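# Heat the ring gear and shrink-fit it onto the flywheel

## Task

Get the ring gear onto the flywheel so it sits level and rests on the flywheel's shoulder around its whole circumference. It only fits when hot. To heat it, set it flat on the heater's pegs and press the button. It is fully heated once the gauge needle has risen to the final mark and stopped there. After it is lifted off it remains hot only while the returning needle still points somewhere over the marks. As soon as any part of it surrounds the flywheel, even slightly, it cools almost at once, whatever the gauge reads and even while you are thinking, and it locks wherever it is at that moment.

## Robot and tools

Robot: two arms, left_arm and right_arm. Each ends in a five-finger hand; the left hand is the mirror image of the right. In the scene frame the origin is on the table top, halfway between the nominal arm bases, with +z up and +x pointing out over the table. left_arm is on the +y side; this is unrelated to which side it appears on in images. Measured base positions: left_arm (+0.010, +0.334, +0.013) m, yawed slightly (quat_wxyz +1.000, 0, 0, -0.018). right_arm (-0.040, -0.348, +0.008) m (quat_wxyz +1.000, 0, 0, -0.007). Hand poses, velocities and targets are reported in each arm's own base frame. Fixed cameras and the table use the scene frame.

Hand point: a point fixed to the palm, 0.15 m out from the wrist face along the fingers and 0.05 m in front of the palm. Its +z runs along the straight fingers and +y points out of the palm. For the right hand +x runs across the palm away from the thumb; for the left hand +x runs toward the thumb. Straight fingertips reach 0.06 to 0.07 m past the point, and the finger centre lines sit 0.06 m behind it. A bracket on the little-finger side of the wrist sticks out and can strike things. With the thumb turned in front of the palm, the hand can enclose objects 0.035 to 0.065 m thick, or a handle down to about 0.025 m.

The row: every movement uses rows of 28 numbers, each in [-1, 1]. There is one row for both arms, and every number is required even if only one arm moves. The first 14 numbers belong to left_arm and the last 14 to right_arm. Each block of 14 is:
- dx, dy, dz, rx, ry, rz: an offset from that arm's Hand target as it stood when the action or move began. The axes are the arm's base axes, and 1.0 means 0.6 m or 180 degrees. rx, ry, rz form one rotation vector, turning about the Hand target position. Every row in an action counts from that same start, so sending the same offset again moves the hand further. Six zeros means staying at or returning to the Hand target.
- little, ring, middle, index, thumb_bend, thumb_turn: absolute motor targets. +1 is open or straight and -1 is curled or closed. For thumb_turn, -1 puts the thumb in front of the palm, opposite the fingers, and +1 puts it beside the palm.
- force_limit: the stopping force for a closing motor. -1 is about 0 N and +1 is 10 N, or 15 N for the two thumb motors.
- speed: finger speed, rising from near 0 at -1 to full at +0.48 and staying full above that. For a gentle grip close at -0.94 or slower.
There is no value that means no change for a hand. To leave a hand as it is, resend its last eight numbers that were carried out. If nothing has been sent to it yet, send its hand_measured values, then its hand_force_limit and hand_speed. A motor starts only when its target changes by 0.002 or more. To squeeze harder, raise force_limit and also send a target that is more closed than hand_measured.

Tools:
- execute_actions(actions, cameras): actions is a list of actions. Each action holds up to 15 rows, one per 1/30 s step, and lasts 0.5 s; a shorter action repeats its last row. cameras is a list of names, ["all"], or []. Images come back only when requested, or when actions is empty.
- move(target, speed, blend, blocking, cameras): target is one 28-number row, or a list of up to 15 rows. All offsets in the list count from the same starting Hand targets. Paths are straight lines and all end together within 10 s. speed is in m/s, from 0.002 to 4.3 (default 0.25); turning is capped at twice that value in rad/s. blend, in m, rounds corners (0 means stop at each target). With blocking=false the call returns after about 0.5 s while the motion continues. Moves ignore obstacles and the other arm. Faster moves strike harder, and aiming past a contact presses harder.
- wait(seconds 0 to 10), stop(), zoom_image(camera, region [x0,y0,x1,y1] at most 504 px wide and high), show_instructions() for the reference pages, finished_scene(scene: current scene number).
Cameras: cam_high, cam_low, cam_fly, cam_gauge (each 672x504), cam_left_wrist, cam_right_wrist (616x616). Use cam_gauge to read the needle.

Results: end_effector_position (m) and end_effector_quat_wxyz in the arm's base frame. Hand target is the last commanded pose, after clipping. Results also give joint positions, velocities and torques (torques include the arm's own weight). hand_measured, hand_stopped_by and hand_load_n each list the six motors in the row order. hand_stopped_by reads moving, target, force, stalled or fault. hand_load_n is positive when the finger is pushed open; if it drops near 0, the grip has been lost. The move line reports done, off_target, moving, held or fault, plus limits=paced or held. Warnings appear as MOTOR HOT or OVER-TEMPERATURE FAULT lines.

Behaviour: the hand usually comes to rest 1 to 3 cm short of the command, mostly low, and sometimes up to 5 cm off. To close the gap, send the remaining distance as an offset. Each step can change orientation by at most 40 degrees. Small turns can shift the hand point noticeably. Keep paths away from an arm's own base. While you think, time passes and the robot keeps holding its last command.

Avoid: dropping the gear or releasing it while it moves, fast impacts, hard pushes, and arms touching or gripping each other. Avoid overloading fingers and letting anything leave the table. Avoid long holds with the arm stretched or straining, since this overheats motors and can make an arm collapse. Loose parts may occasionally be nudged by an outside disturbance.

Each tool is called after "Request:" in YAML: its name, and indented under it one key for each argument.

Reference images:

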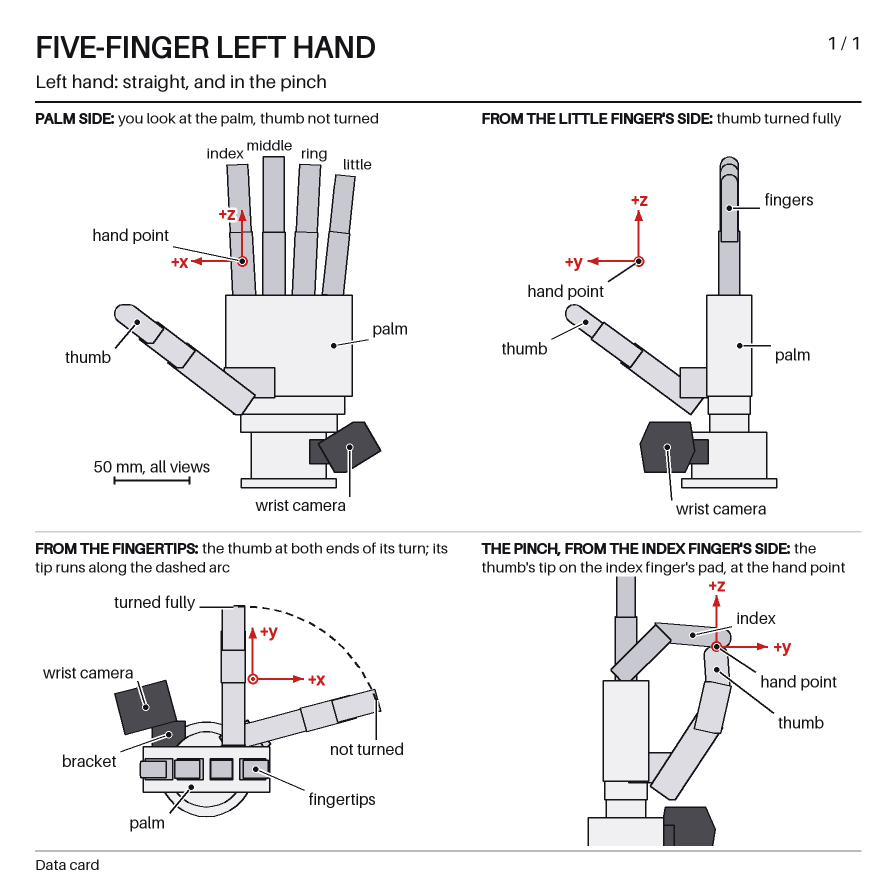

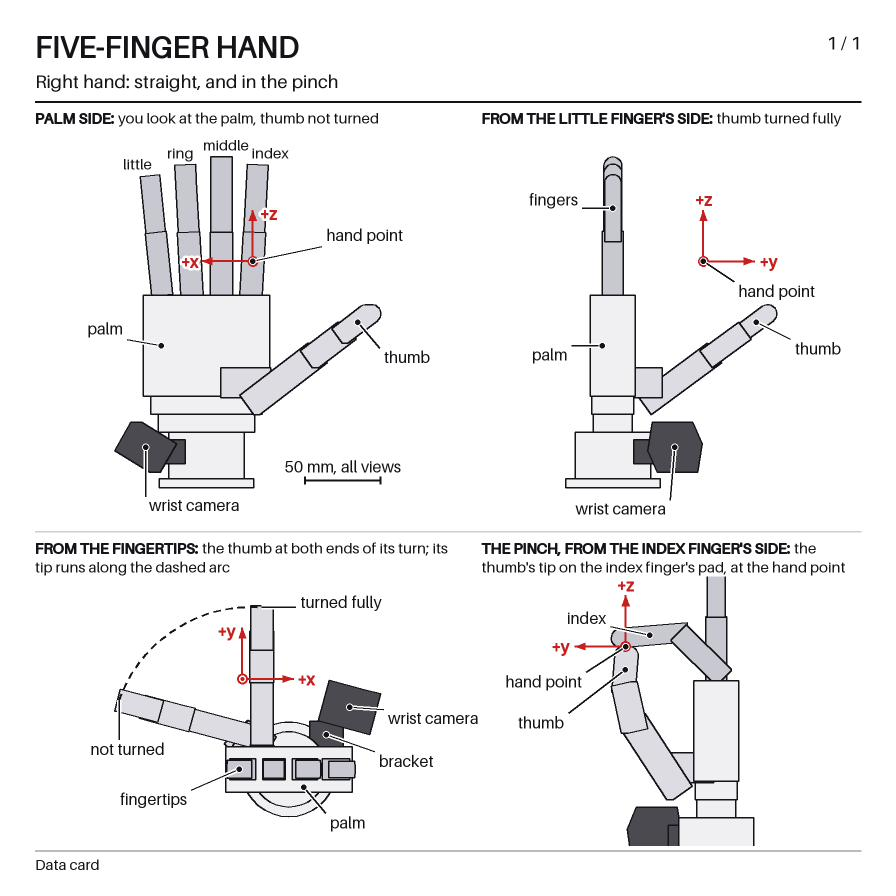

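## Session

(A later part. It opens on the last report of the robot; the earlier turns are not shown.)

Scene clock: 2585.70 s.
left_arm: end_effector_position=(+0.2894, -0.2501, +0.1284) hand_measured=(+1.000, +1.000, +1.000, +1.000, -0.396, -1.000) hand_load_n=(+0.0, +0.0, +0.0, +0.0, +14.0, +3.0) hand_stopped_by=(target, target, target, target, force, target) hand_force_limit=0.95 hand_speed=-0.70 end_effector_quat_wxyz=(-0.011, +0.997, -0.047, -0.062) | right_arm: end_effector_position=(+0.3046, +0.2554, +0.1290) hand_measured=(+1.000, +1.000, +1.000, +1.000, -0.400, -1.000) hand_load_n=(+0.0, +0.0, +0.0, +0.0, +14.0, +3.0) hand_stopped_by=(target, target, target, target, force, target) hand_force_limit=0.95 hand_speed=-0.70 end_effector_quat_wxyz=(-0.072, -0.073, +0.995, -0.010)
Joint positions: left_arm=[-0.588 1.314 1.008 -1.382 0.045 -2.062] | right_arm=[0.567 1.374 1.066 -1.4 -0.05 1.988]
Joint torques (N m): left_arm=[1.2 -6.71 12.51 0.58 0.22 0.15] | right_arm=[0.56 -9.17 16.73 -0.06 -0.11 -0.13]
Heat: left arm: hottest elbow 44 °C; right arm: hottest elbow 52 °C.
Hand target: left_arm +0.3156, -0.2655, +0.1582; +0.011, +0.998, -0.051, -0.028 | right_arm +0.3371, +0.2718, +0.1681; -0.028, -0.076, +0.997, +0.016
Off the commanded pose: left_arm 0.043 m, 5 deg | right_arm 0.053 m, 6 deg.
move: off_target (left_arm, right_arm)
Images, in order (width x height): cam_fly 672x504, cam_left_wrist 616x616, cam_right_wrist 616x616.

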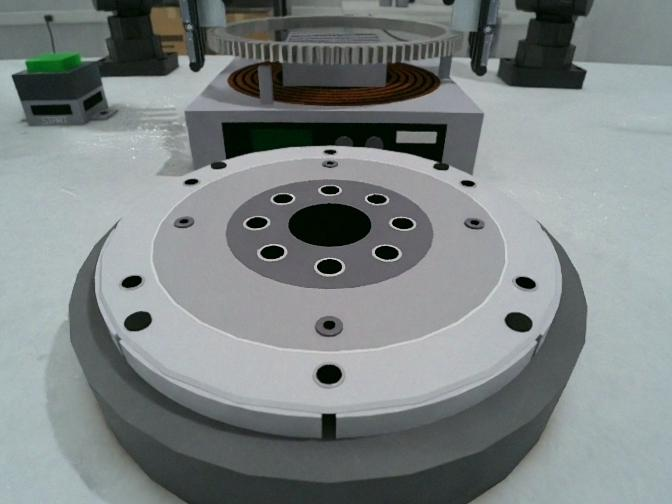

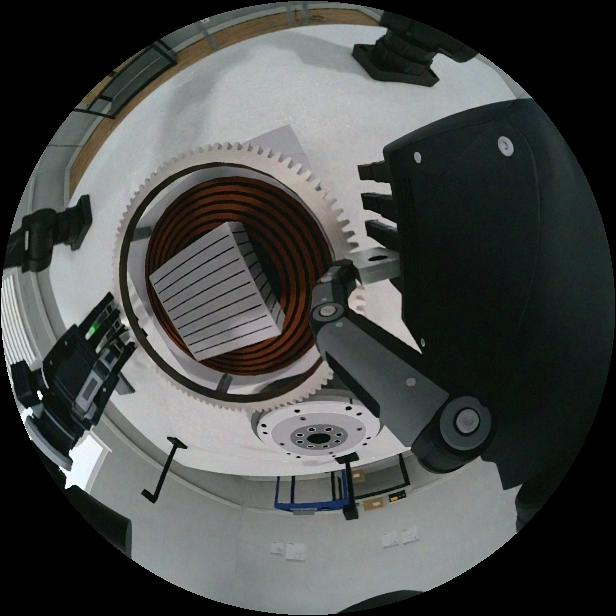

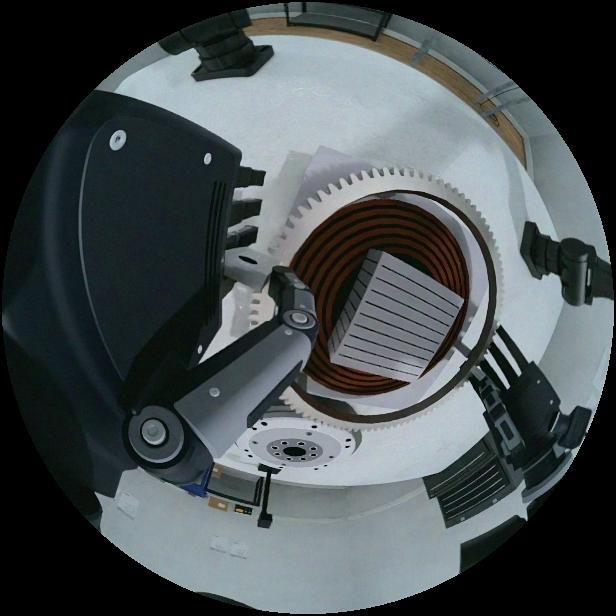

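Request:
move:
  target:
    - [-0.001,-0.001,-0.018,0,0.0,0,1,1,1,1,-0.72,-1,0.95,-0.7,-0.001,-0.001,-0.018,0,0.0,0,1,1,1,1,-0.70,-1,0.95,-0.7]
  speed: 0.02
  cameras: ["cam_fly","cam_left_wrist","cam_right_wrist"]

Request:
zoom_image:
  camera: "cam_fly"
  region: [200, 0, 340, 100]

Request:
zoom_image:
  camera: "cam_fly"
  region: [340, 0, 480, 100]

Request:
zoom_image:
  camera: "cam_left_wrist"
  region: [190, 350, 270, 430]

Request:
zoom_image:
  camera: "cam_left_wrist"
  region: [100, 200, 180, 280]

Request:
zoom_image:
  camera: "cam_right_wrist"
  region: [430, 310, 510, 390]

Request:
zoom_image:
  camera: "cam_right_wrist"
  region: [330, 160, 430, 260]

Scene clock: 2602.37 s.
left_arm: end_effector_position=(+0.2952, -0.2517, +0.1256) hand_measured=(+1.000, +1.000, +1.000, +1.000, -0.396, -1.000) hand_load_n=(+0.0, +0.0, +0.5, +0.0, +13.5, +2.5) hand_stopped_by=(target, target, target, target, force, target) hand_force_limit=0.95 hand_speed=-0.70 end_effector_quat_wxyz=(-0.009, +0.997, -0.046, -0.056) | right_arm: end_effector_position=(+0.3102, +0.2564, +0.1262) hand_measured=(+1.000, +1.000, +1.000, +1.000, -0.400, -1.000) hand_load_n=(+0.0, +0.0, +0.0, +0.0, +13.5, +2.5) hand_stopped_by=(target, target, target, target, force, target) hand_force_limit=0.95 hand_speed=-0.70 end_effector_quat_wxyz=(-0.067, -0.072, +0.995, -0.008)
Joint positions: left_arm=[-0.584 1.322 1.008 -1.362 0.042 -2.062] | right_arm=[0.562 1.382 1.066 -1.381 -0.05 1.984]
Joint torques (N m): left_arm=[0.67 -6.65 10.86 0.91 0.35 0.14] | right_arm=[1.32 -9.35 14.82 0.58 -0.21 -0.15]
Heat: left arm: hottest elbow 46 °C; right arm: hottest elbow 53 °C.
Hand target: left_arm +0.3151, -0.2660, +0.1475; +0.011, +0.998, -0.051, -0.028 | right_arm +0.3365, +0.2713, +0.1574; -0.028, -0.076, +0.997, +0.016
Off the commanded pose: left_arm 0.033 m, 4 deg | right_arm 0.043 m, 5 deg.
move: off_target (left_arm, right_arm)
Images, in order (width x height): cam_fly 672x504, cam_left_wrist 616x616, cam_right_wrist 616x616.

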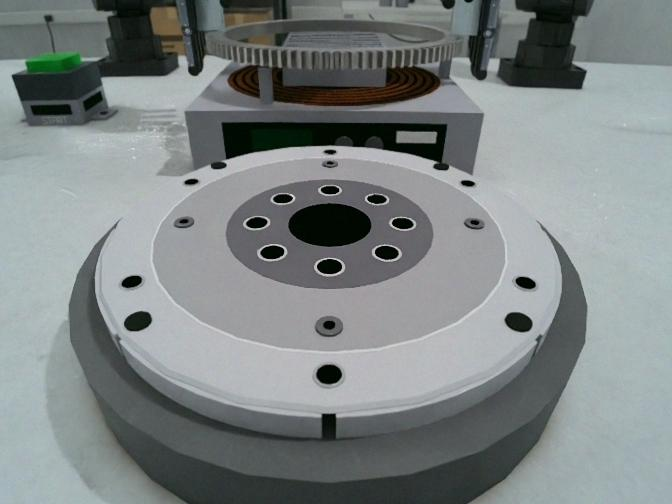

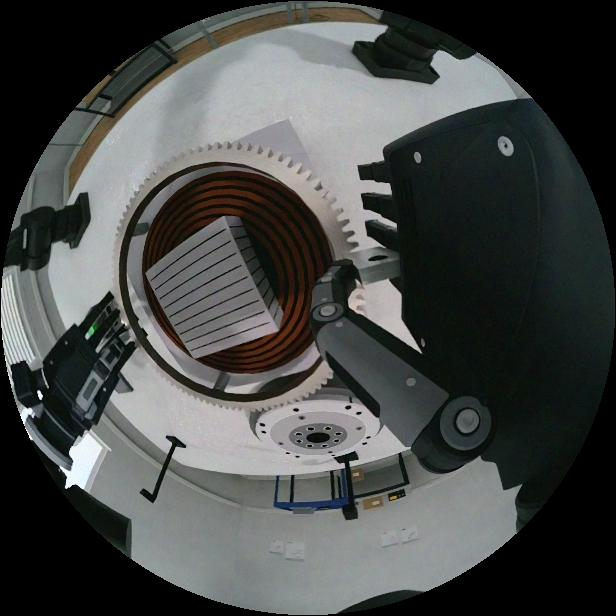

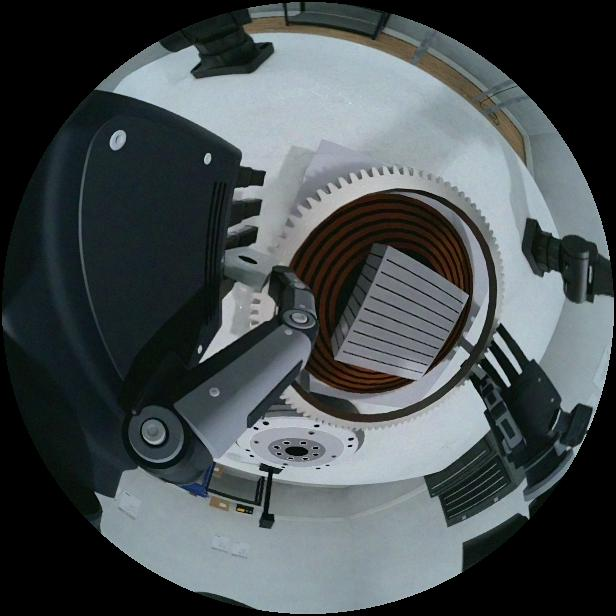

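Scaled by 3.600.

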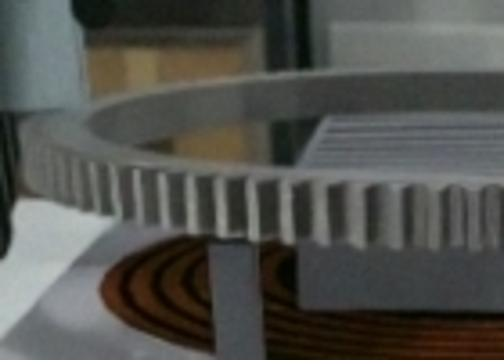

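Scaled by 3.600.

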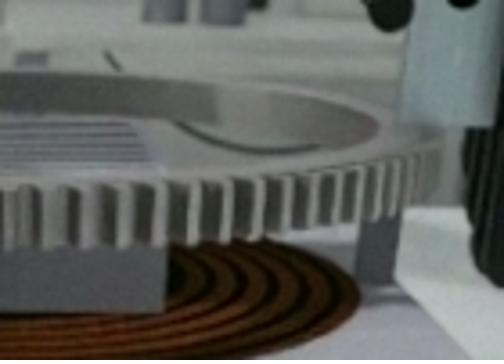

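Scaled by 6.300 from the camera's 616x616 image, which has a finer 880x880 frame.

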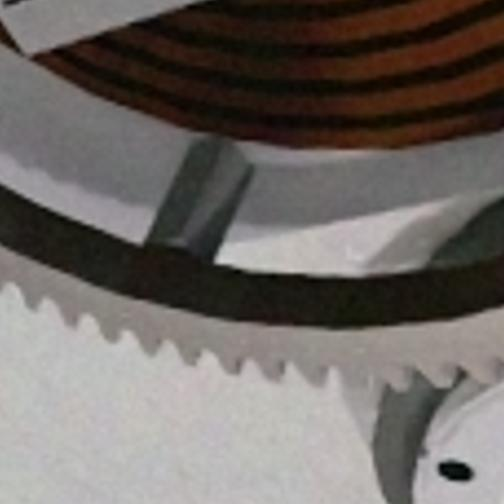

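Scaled by 6.300 from the camera's 616x616 image, which has a finer 880x880 frame.

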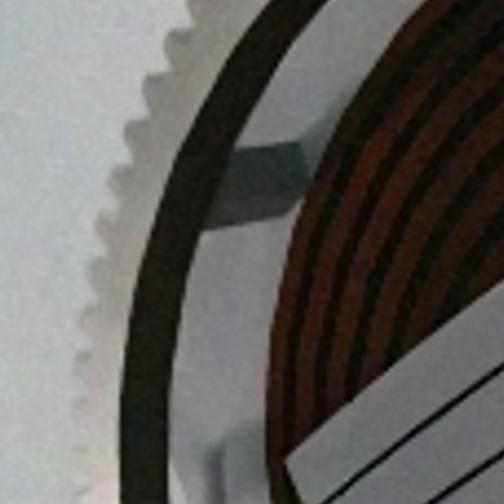

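Scaled by 6.300 from the camera's 616x616 image, which has a finer 880x880 frame.

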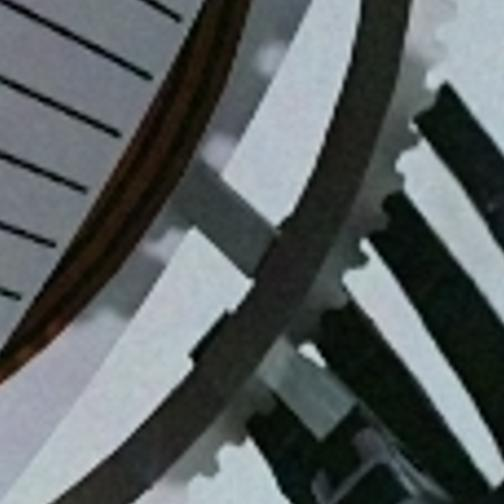

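Scaled by 5.040 from the camera's 616x616 image, which has a finer 880x880 frame.

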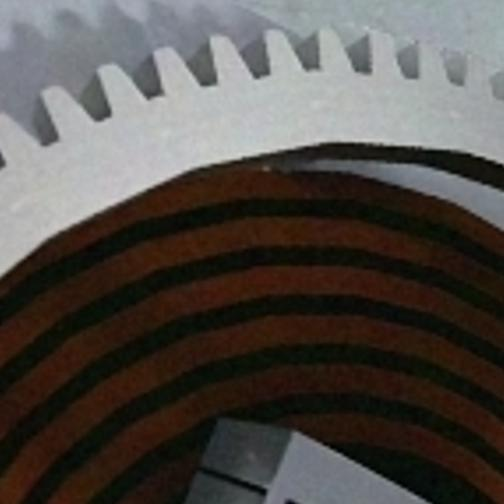

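Request:
move:
  target:
    - [-0.0325,0.0,-0.020,0,0.0,0,1,1,1,1,-0.72,-1,0.95,-0.7,-0.031,0.0,-0.016,0,0.0,0,1,1,1,1,-0.70,-1,0.95,-0.7]
  speed: 0.02
  cameras: ["cam_fly","cam_left_wrist","cam_right_wrist"]

Request:
zoom_image:
  camera: "cam_fly"
  region: [200, 0, 340, 100]

Request:
zoom_image:
  camera: "cam_left_wrist"
  region: [190, 350, 270, 430]

Request:
zoom_image:
  camera: "cam_left_wrist"
  region: [100, 200, 180, 280]

Request:
zoom_image:
  camera: "cam_right_wrist"
  region: [430, 310, 510, 390]

Scene clock: 2616.17 s.
left_arm: end_effector_position=(+0.2964, -0.2518, +0.1233) hand_measured=(+1.000, +1.000, +1.000, +1.000, -0.396, -1.000) hand_load_n=(+0.0, +0.0, +0.0, +0.0, +14.0, +1.5) hand_stopped_by=(target, target, target, target, force, target) hand_force_limit=0.95 hand_speed=-0.70 end_effector_quat_wxyz=(-0.007, +0.998, -0.042, -0.047) | right_arm: end_effector_position=(+0.3130, +0.2566, +0.1254) hand_measured=(+1.000, +1.000, +1.000, +1.000, -0.400, -1.000) hand_load_n=(+0.0, +0.0, +0.5, +0.0, +13.5, +1.5) hand_stopped_by=(target, target, target, target, force, target) hand_force_limit=0.95 hand_speed=-0.70 end_effector_quat_wxyz=(-0.059, -0.071, +0.996, -0.007)
Joint positions: left_arm=[-0.587 1.314 0.994 -1.339 0.036 -2.071] | right_arm=[0.562 1.379 1.061 -1.364 -0.044 1.988]
Joint torques (N m): left_arm=[-1.26 -8.18 7.21 1.26 0.7 -0.07] | right_arm=[3.37 -11.58 10.17 1.2 -0.56 0.05]
Heat: left arm: hottest elbow 46 °C; right arm: hottest elbow 52 °C.
Hand target: left_arm +0.2955, -0.2661, +0.1355; +0.011, +0.998, -0.051, -0.028 | right_arm +0.3179, +0.2713, +0.1477; -0.028, -0.076, +0.997, +0.016
Off the commanded pose: left_arm 0.019 m, 3 deg | right_arm 0.027 m, 4 deg.
move: off_target (left_arm, right_arm)
Images, in order (width x height): cam_fly 672x504, cam_left_wrist 616x616, cam_right_wrist 616x616.

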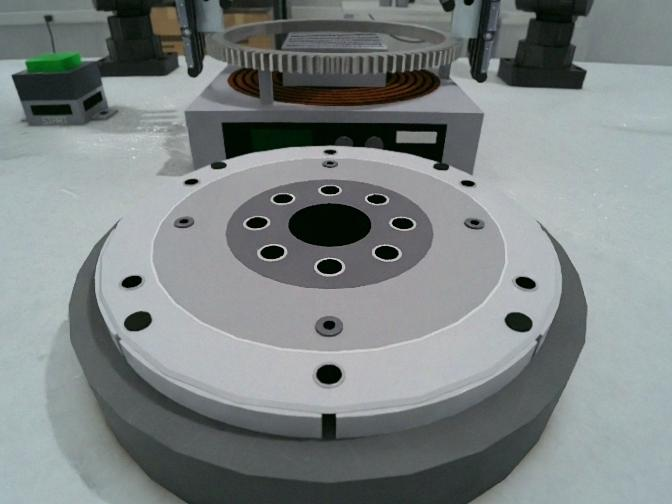

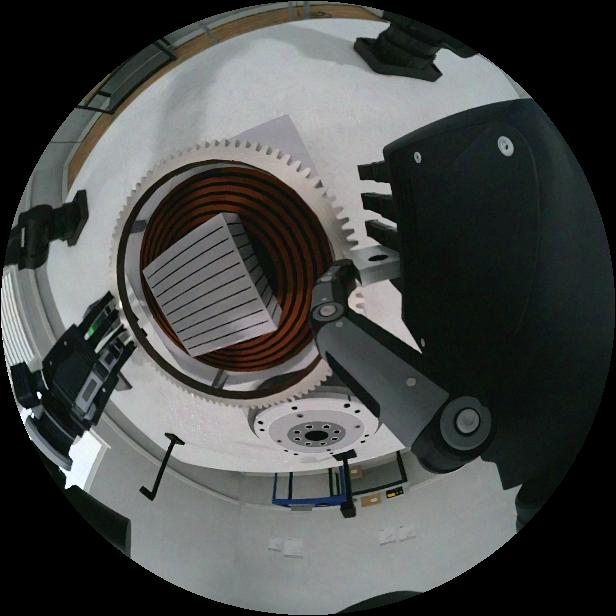

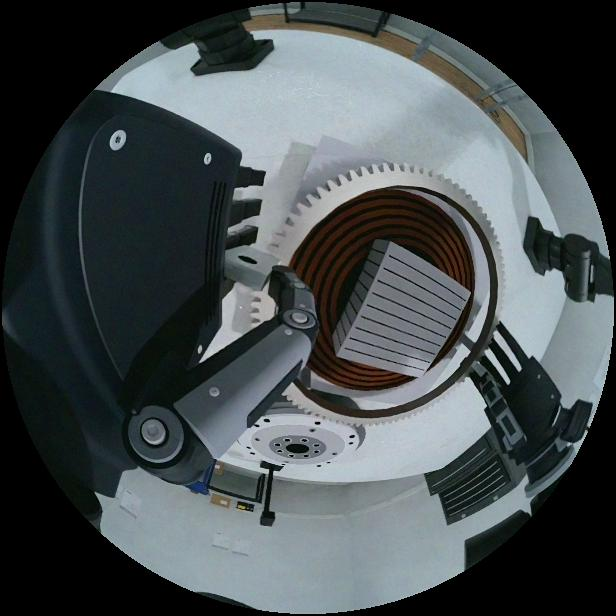

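Scaled by 3.600.

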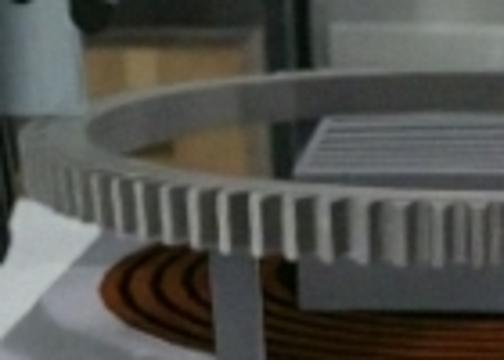

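Scaled by 6.300 from the camera's 616x616 image, which has a finer 880x880 frame.

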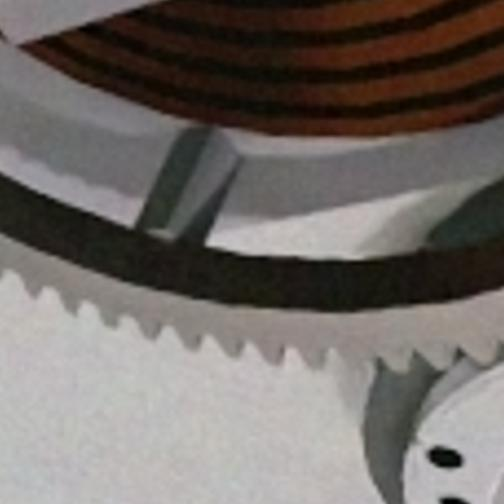

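Scaled by 6.300 from the camera's 616x616 image, which has a finer 880x880 frame.

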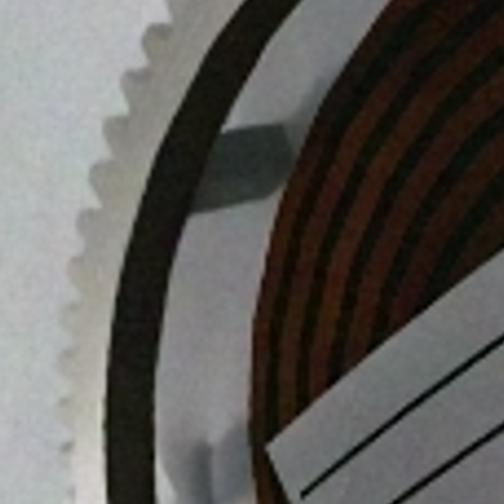

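Scaled by 6.300 from the camera's 616x616 image, which has a finer 880x880 frame.

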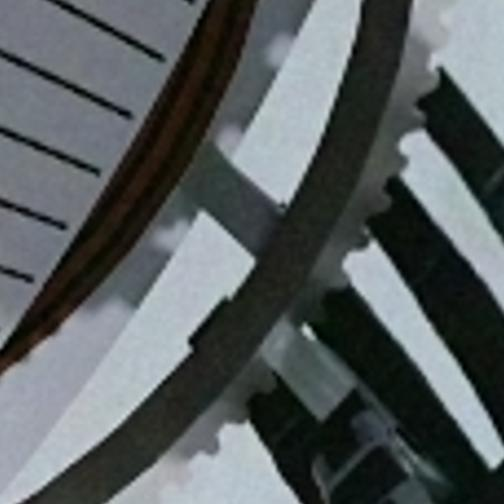

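Request:
move:
  target:
    - [0.0,0.0,-0.007,0,0.0,0,1,1,1,1,-0.72,-1,0.95,-0.7,0.0,0.0,-0.012,0,0.0,0,1,1,1,1,-0.70,-1,0.95,-0.7]
  speed: 0.02
  cameras: ["cam_fly","cam_left_wrist","cam_right_wrist"]

Request:
zoom_image:
  camera: "cam_left_wrist"
  region: [190, 350, 270, 430]

Request:
zoom_image:
  camera: "cam_fly"
  region: [150, 0, 510, 120]

Scene clock: 2628.53 s.
left_arm: end_effector_position=(+0.2965, -0.2517, +0.1234) hand_measured=(+1.000, +1.000, +1.000, +1.000, -0.396, -1.000) hand_load_n=(+0.0, +0.0, +0.0, +0.0, +13.5, +1.5) hand_stopped_by=(target, target, target, target, force, target) hand_force_limit=0.95 hand_speed=-0.70 end_effector_quat_wxyz=(-0.006, +0.998, -0.042, -0.044) | right_arm: end_effector_position=(+0.3130, +0.2565, +0.1255) hand_measured=(+1.000, +1.000, +1.000, +1.000, -0.400, -1.000) hand_load_n=(+0.0, +0.0, +0.5, +0.0, +13.5, +2.0) hand_stopped_by=(target, target, target, target, force, target) hand_force_limit=0.95 hand_speed=-0.70 end_effector_quat_wxyz=(-0.055, -0.070, +0.996, -0.005)
Joint positions: left_arm=[-0.587 1.31 0.99 -1.332 0.036 -2.072] | right_arm=[0.562 1.371 1.053 -1.353 -0.044 1.989]
Joint torques (N m): left_arm=[-1.44 -7.77 6.9 1.63 0.71 -0.07] | right_arm=[3.19 -10.17 9.57 1.59 -0.56 0.05]
Heat: left arm: hottest elbow 43 °C; right arm: hottest elbow 50 °C.
Hand target: left_arm +0.2957, -0.2660, +0.1313; +0.011, +0.998, -0.051, -0.028 | right_arm +0.3179, +0.2713, +0.1405; -0.028, -0.076, +0.997, +0.016
Off the commanded pose: left_arm 0.016 m, 3 deg | right_arm 0.022 m, 4 deg.
move: off_target (left_arm, right_arm)
Images, in order (width x height): cam_fly 672x504, cam_left_wrist 616x616, cam_right_wrist 616x616.

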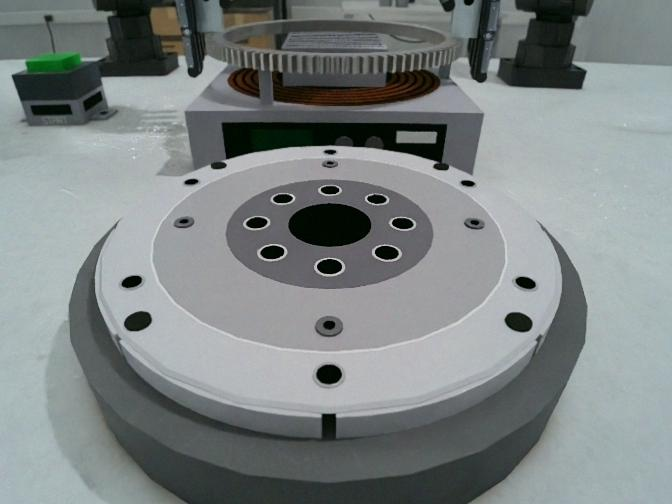

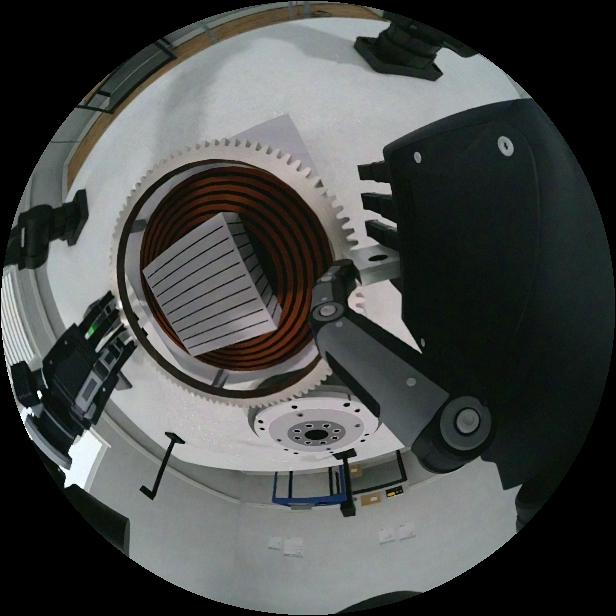

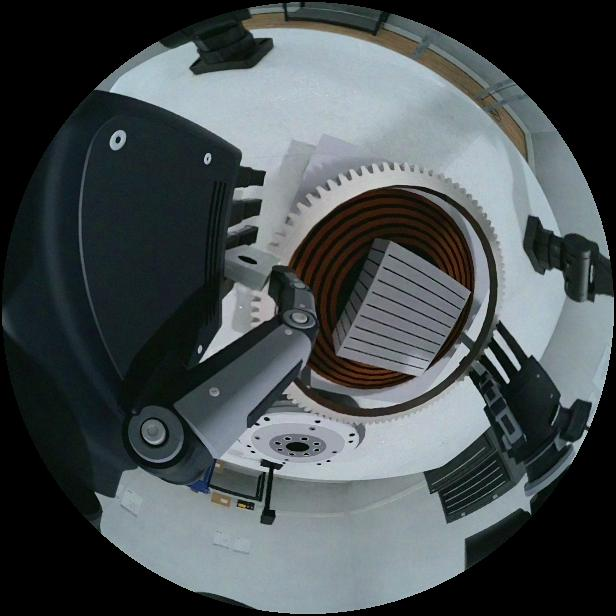

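Scaled by 6.300 from the camera's 616x616 image, which has a finer 880x880 frame.

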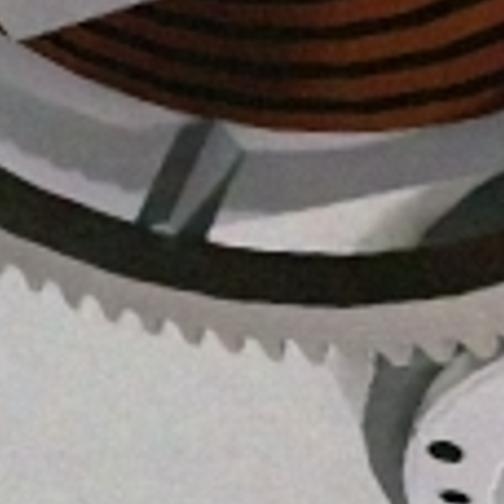

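Scaled by 1.400.

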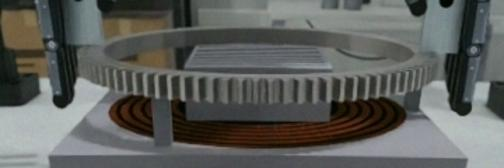

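Request:
move:
  target:
    - [0,0,0,0,0,0,1,1,1,1,-0.72,-1,0.95,-0.7,0,0,0,0,0,0,1,1,1,1,0.3,-1,0.5,-0.5]
    - [0,0,0,0,0,0,1,1,1,1,-0.72,-1,0.95,-0.7,0,0,0,0,0,0,1,1,1,1,0.5,1,0.5,0.0]
  speed: 0.05
  cameras: ["cam_fly","cam_left_wrist","cam_right_wrist"]

Request:
zoom_image:
  camera: "cam_left_wrist"
  region: [190, 350, 270, 430]

Request:
zoom_image:
  camera: "cam_left_wrist"
  region: [90, 120, 390, 420]

Scene clock: 2649.47 s.
left_arm: end_effector_position=(+0.2964, -0.2517, +0.1232) hand_measured=(+1.000, +1.000, +1.000, +1.000, -0.396, -1.000) hand_load_n=(+0.0, +0.0, +0.0, +0.0, +13.5, +1.5) hand_stopped_by=(target, target, target, target, force, target) hand_force_limit=0.95 hand_speed=-0.70 end_effector_quat_wxyz=(-0.006, +0.998, -0.042, -0.044) | right_arm: end_effector_position=(+0.3136, +0.2564, +0.1257) hand_measured=(+1.000, +1.000, +1.000, +1.000, +0.500, +1.000) hand_load_n=(+0.0, +0.0, +0.0, +0.0, +0.0, +0.0) hand_stopped_by=(target, target, target, target, target, target) hand_force_limit=0.50 hand_speed=0.00 end_effector_quat_wxyz=(-0.054, -0.067, +0.996, -0.004)
Joint positions: left_arm=[-0.587 1.31 0.99 -1.332 0.036 -2.072] | right_arm=[0.562 1.37 1.053 -1.352 -0.043 1.995]
Joint torques (N m): left_arm=[-1.44 -7.71 6.91 1.54 0.72 -0.06] | right_arm=[3.6 -10.34 9.65 1.52 -0.57 0]
Heat: left arm: hottest elbow 40 °C; right arm: hottest elbow 46 °C.
Hand target: left_arm +0.2955, -0.2659, +0.1312; +0.011, +0.998, -0.051, -0.028 | right_arm +0.3178, +0.2713, +0.1405; -0.028, -0.076, +0.997, +0.016
Off the commanded pose: left_arm 0.017 m, 3 deg | right_arm 0.021 m, 4 deg.
move: off_target (left_arm, right_arm); target 2's new numbers were sent with right_arm's hand 0.021 m and 4 deg from that target
Images, in order (width x height): cam_fly 672x504, cam_left_wrist 616x616, cam_right_wrist 616x616.

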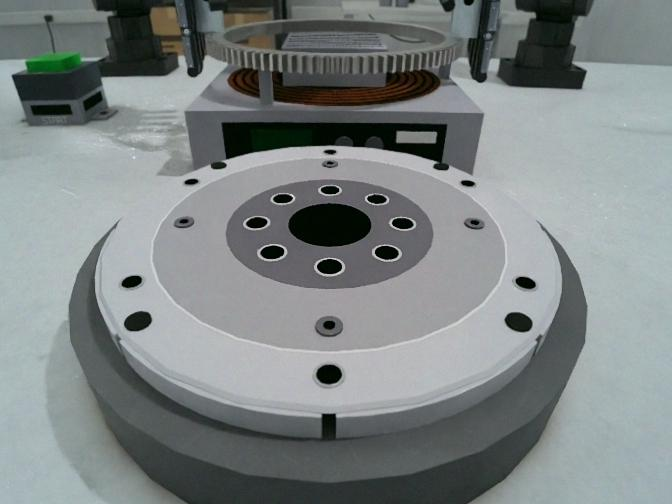

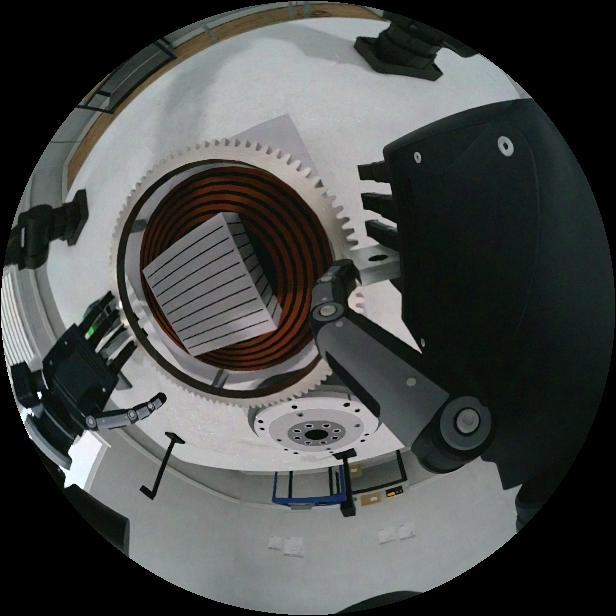

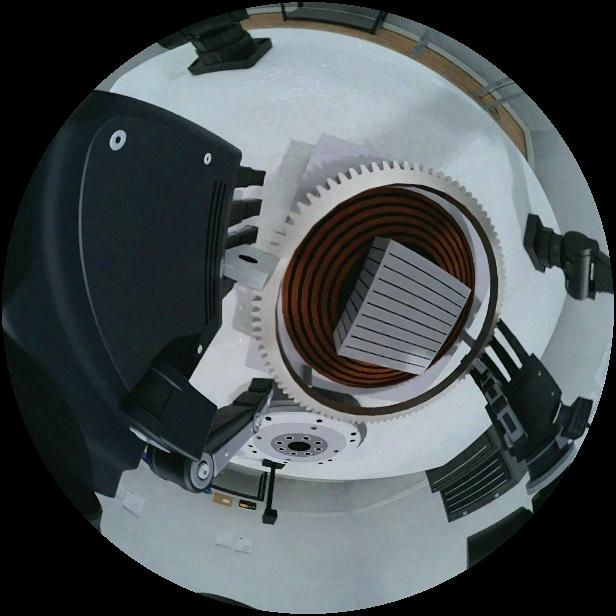

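Scaled by 6.300 from the camera's 616x616 image, which has a finer 880x880 frame.

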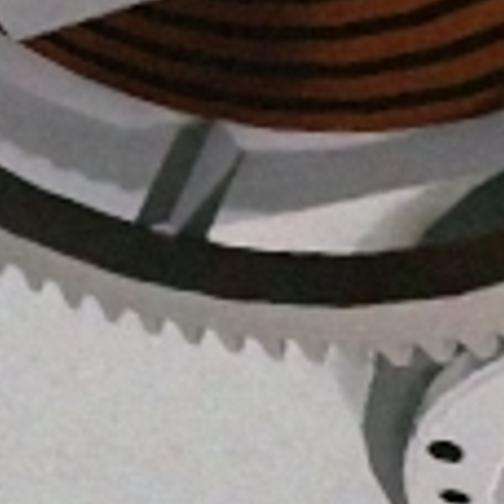

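Scaled by 1.680 from the camera's 616x616 image, which has a finer 880x880 frame.

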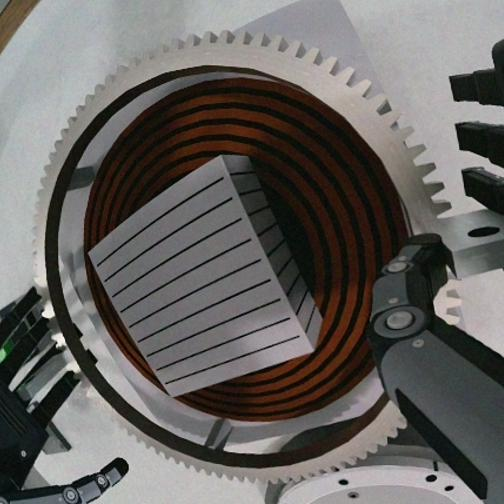

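Request:
move:
  target:
    - [0,0,0,0,0,0,1,1,1,1,-0.72,-1,0.95,-0.7,-0.03,-0.2022,0.008,0,0,0,1,1,1,1,0.5,1,0.5,0.0]
    - [0,0,0,0,0,0,1,1,1,1,-0.72,-1,0.95,-0.7,-0.2463,-0.4188,0.1158,0.0059,-0.0216,0.4516,1,1,1,1,0.5,1,0.5,0.0]
    - [0,0,0,0,0,0,1,1,1,1,-0.72,-1,0.95,-0.7,-0.218,-0.4172,0.0242,0.0059,-0.0216,0.4516,1,1,1,1,1,1,0.5,0.0]
  speed: 0.12
  blend: [0.02,0.02,0]
  cameras: ["cam_fly","cam_high","cam_gauge","cam_left_wrist","cam_right_wrist"]

Scene clock: 2676.37 s.
left_arm: end_effector_position=(+0.2957, -0.2544, +0.1234) hand_measured=(+1.000, +1.000, +1.000, +1.000, -0.396, -1.000) hand_load_n=(+0.0, +0.0, +0.0, +0.0, +13.5, +1.5) hand_stopped_by=(target, target, target, target, force, target) hand_force_limit=0.95 hand_speed=-0.70 end_effector_quat_wxyz=(-0.005, +0.998, -0.044, -0.043) | right_arm: end_effector_position=(+0.1863, +0.0232, +0.1586) hand_measured=(+1.000, +1.000, +1.000, +1.000, +1.000, +1.000) hand_load_n=(+0.0, +0.0, +0.0, +0.0, +0.0, +0.0) hand_stopped_by=(target, target, target, target, target, target) hand_force_limit=0.50 hand_speed=0.00 end_effector_quat_wxyz=(-0.001, +0.707, -0.707, +0.002)
Joint positions: left_arm=[-0.594 1.31 0.99 -1.328 0.037 -2.074] | right_arm=[-0.028 0.981 0.834 -1.419 0.001 -0.029]
Joint torques (N m): left_arm=[-0.97 -7.77 6.93 1.37 0.67 -0.05] | right_arm=[1.03 -2.78 8.83 0.68 0.05 -0.09]
Heat: left arm: hottest elbow 38 °C; right arm: hottest elbow 43 °C.
Hand target: left_arm +0.2955, -0.2660, +0.1312; +0.011, +0.998, -0.051, -0.028 | right_arm +0.1871, +0.0209, +0.1551; +0.000, +0.707, -0.707, +0.000
Off the commanded pose: left_arm 0.014 m, 3 deg | right_arm 0.004 m, 0 deg.
move: off_target (left_arm)
Images, in order (width x height): cam_high 672x504, cam_fly 672x504, cam_gauge 672x504, cam_left_wrist 616x616, cam_right_wrist 616x616.

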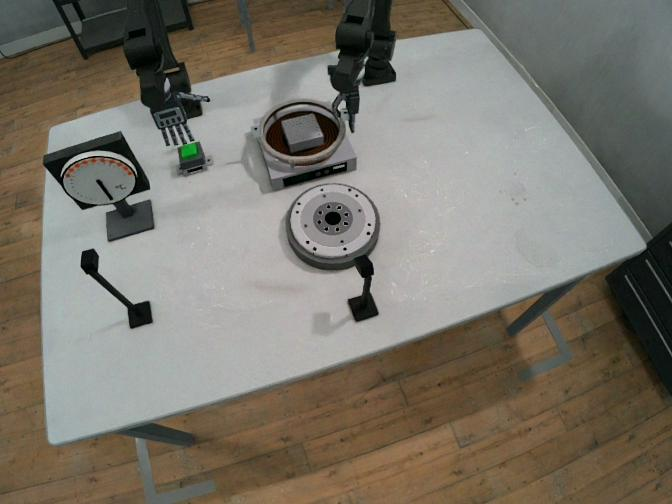

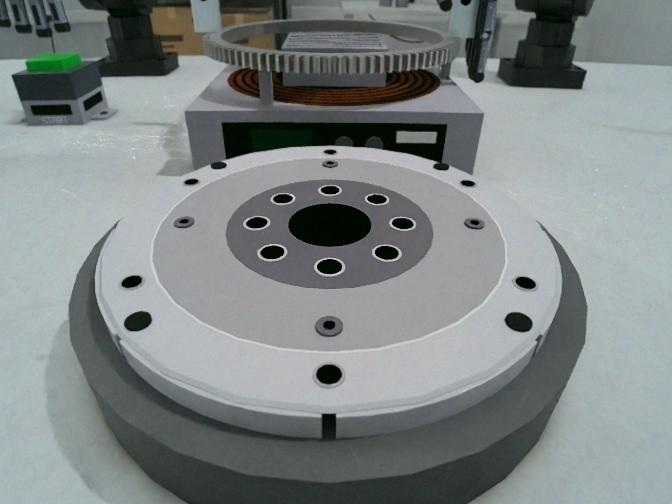

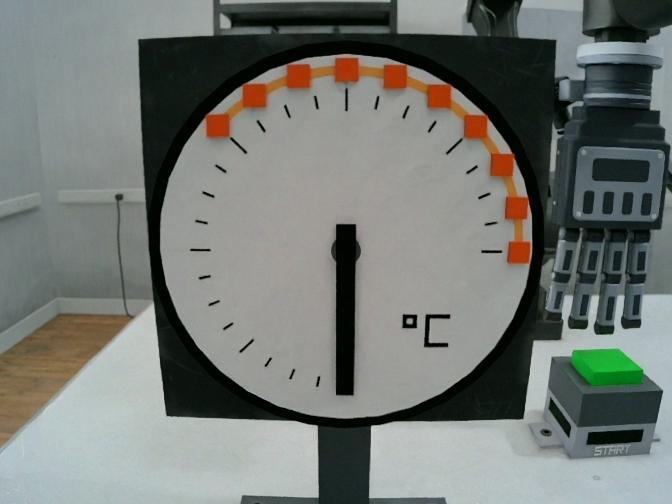

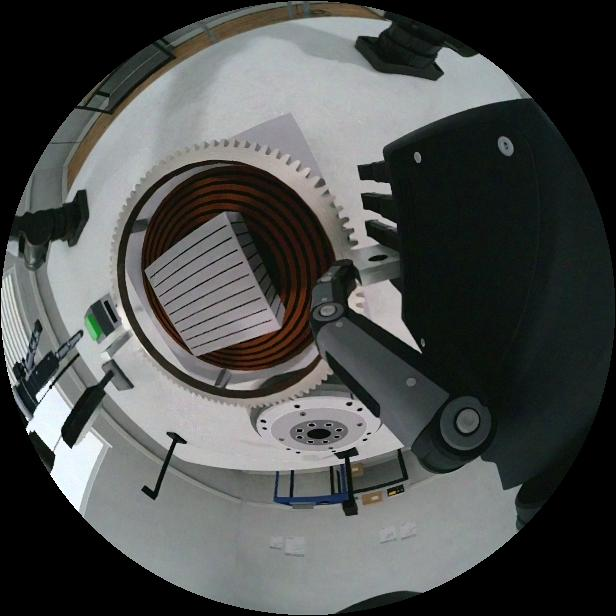

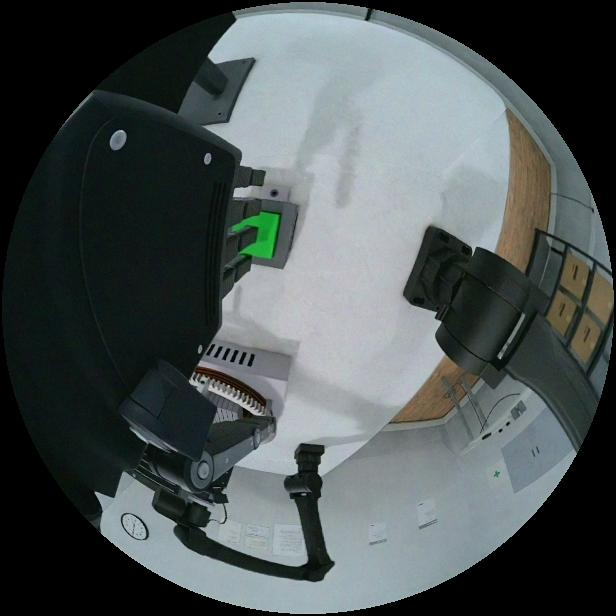

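Request:
zoom_image:
  camera: "cam_left_wrist"
  region: [190, 350, 270, 430]

Request:
zoom_image:
  camera: "cam_left_wrist"
  region: [100, 180, 180, 260]

Request:
zoom_image:
  camera: "cam_fly"
  region: [200, 0, 340, 100]

Request:
zoom_image:
  camera: "cam_fly"
  region: [340, 0, 480, 100]

Scaled by 6.300 from the camera's 616x616 image, which has a finer 880x880 frame.

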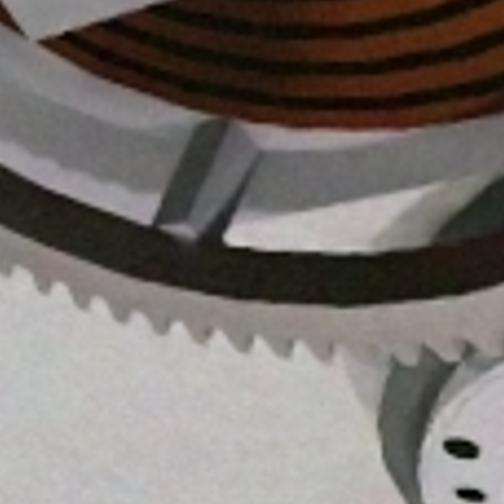

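Scaled by 6.300 from the camera's 616x616 image, which has a finer 880x880 frame.

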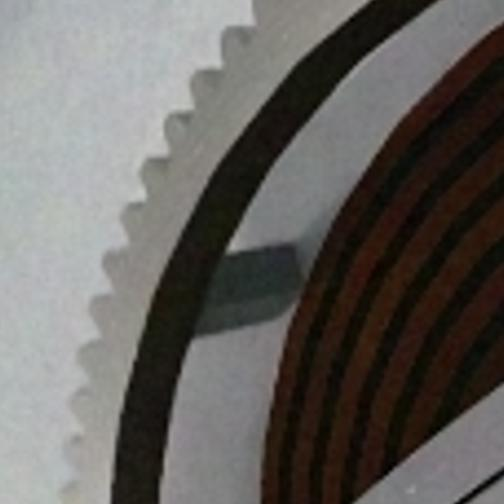

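Scaled by 3.600.

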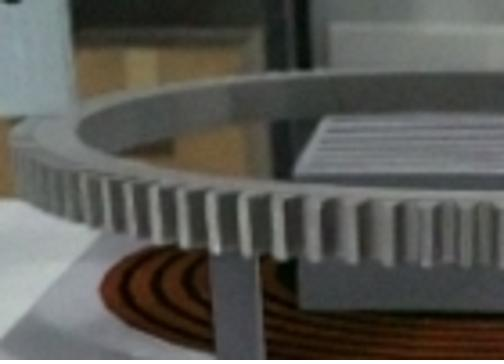

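Scaled by 3.600.

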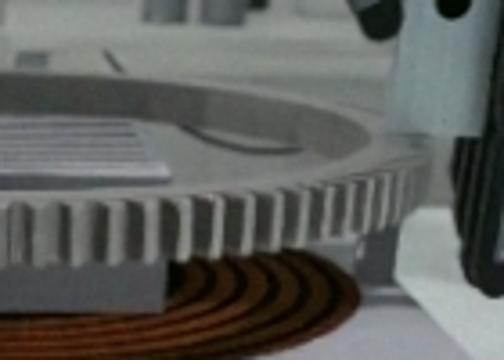

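Request:
move:
  target:
    - [0,0,0,0,0,0,1,1,1,1,-0.72,-1,0.95,-0.7,0.001,-0.003,-0.050,0,0,0,1,1,1,1,1,1,0.5,0.0]
  speed: 0.06
  cameras: ["cam_gauge"]

Scene clock: 2689.10 s.
left_arm: end_effector_position=(+0.2957, -0.2544, +0.1234) hand_measured=(+1.000, +1.000, +1.000, +1.000, -0.396, -1.000) hand_load_n=(+0.0, +0.0, +0.0, +0.0, +13.5, +2.0) hand_stopped_by=(target, target, target, target, force, target) hand_force_limit=0.95 hand_speed=-0.70 end_effector_quat_wxyz=(-0.005, +0.998, -0.044, -0.043) | right_arm: end_effector_position=(+0.1864, +0.0219, +0.1328) hand_measured=(+1.000, +1.000, +1.000, +1.000, +1.000, +1.000) hand_load_n=(+0.0, +0.0, -1.5, +0.0, +0.0, +0.0) hand_stopped_by=(target, target, target, target, target, target) hand_force_limit=0.50 hand_speed=0.00 end_effector_quat_wxyz=(-0.002, +0.708, -0.706, +0.004)
Joint positions: left_arm=[-0.594 1.31 0.99 -1.328 0.037 -2.074] | right_arm=[-0.032 0.993 0.773 -1.342 0.001 -0.036]
Joint torques (N m): left_arm=[-0.91 -7.65 6.91 1.39 0.68 -0.05] | right_arm=[0.73 -2.26 8.2 1.25 0.07 -0.08]
Heat: left arm: hottest elbow 38 °C; right arm: hottest elbow 42 °C.
Hand target: left_arm +0.2955, -0.2660, +0.1312; +0.011, +0.998, -0.051, -0.028 | right_arm +0.1878, +0.0191, +0.1251; +0.000, +0.707, -0.707, +0.000
Off the commanded pose: left_arm 0.014 m, 3 deg | right_arm 0.008 m, 1 deg.
move: off_target (left_arm)
Images, in order (width x height): cam_gauge 672x504.

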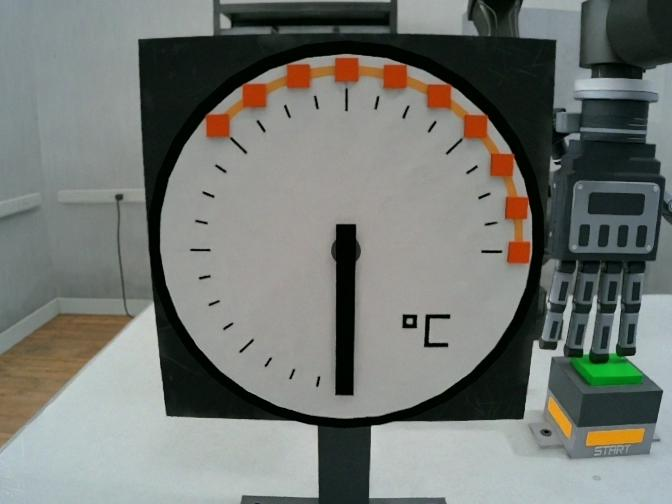

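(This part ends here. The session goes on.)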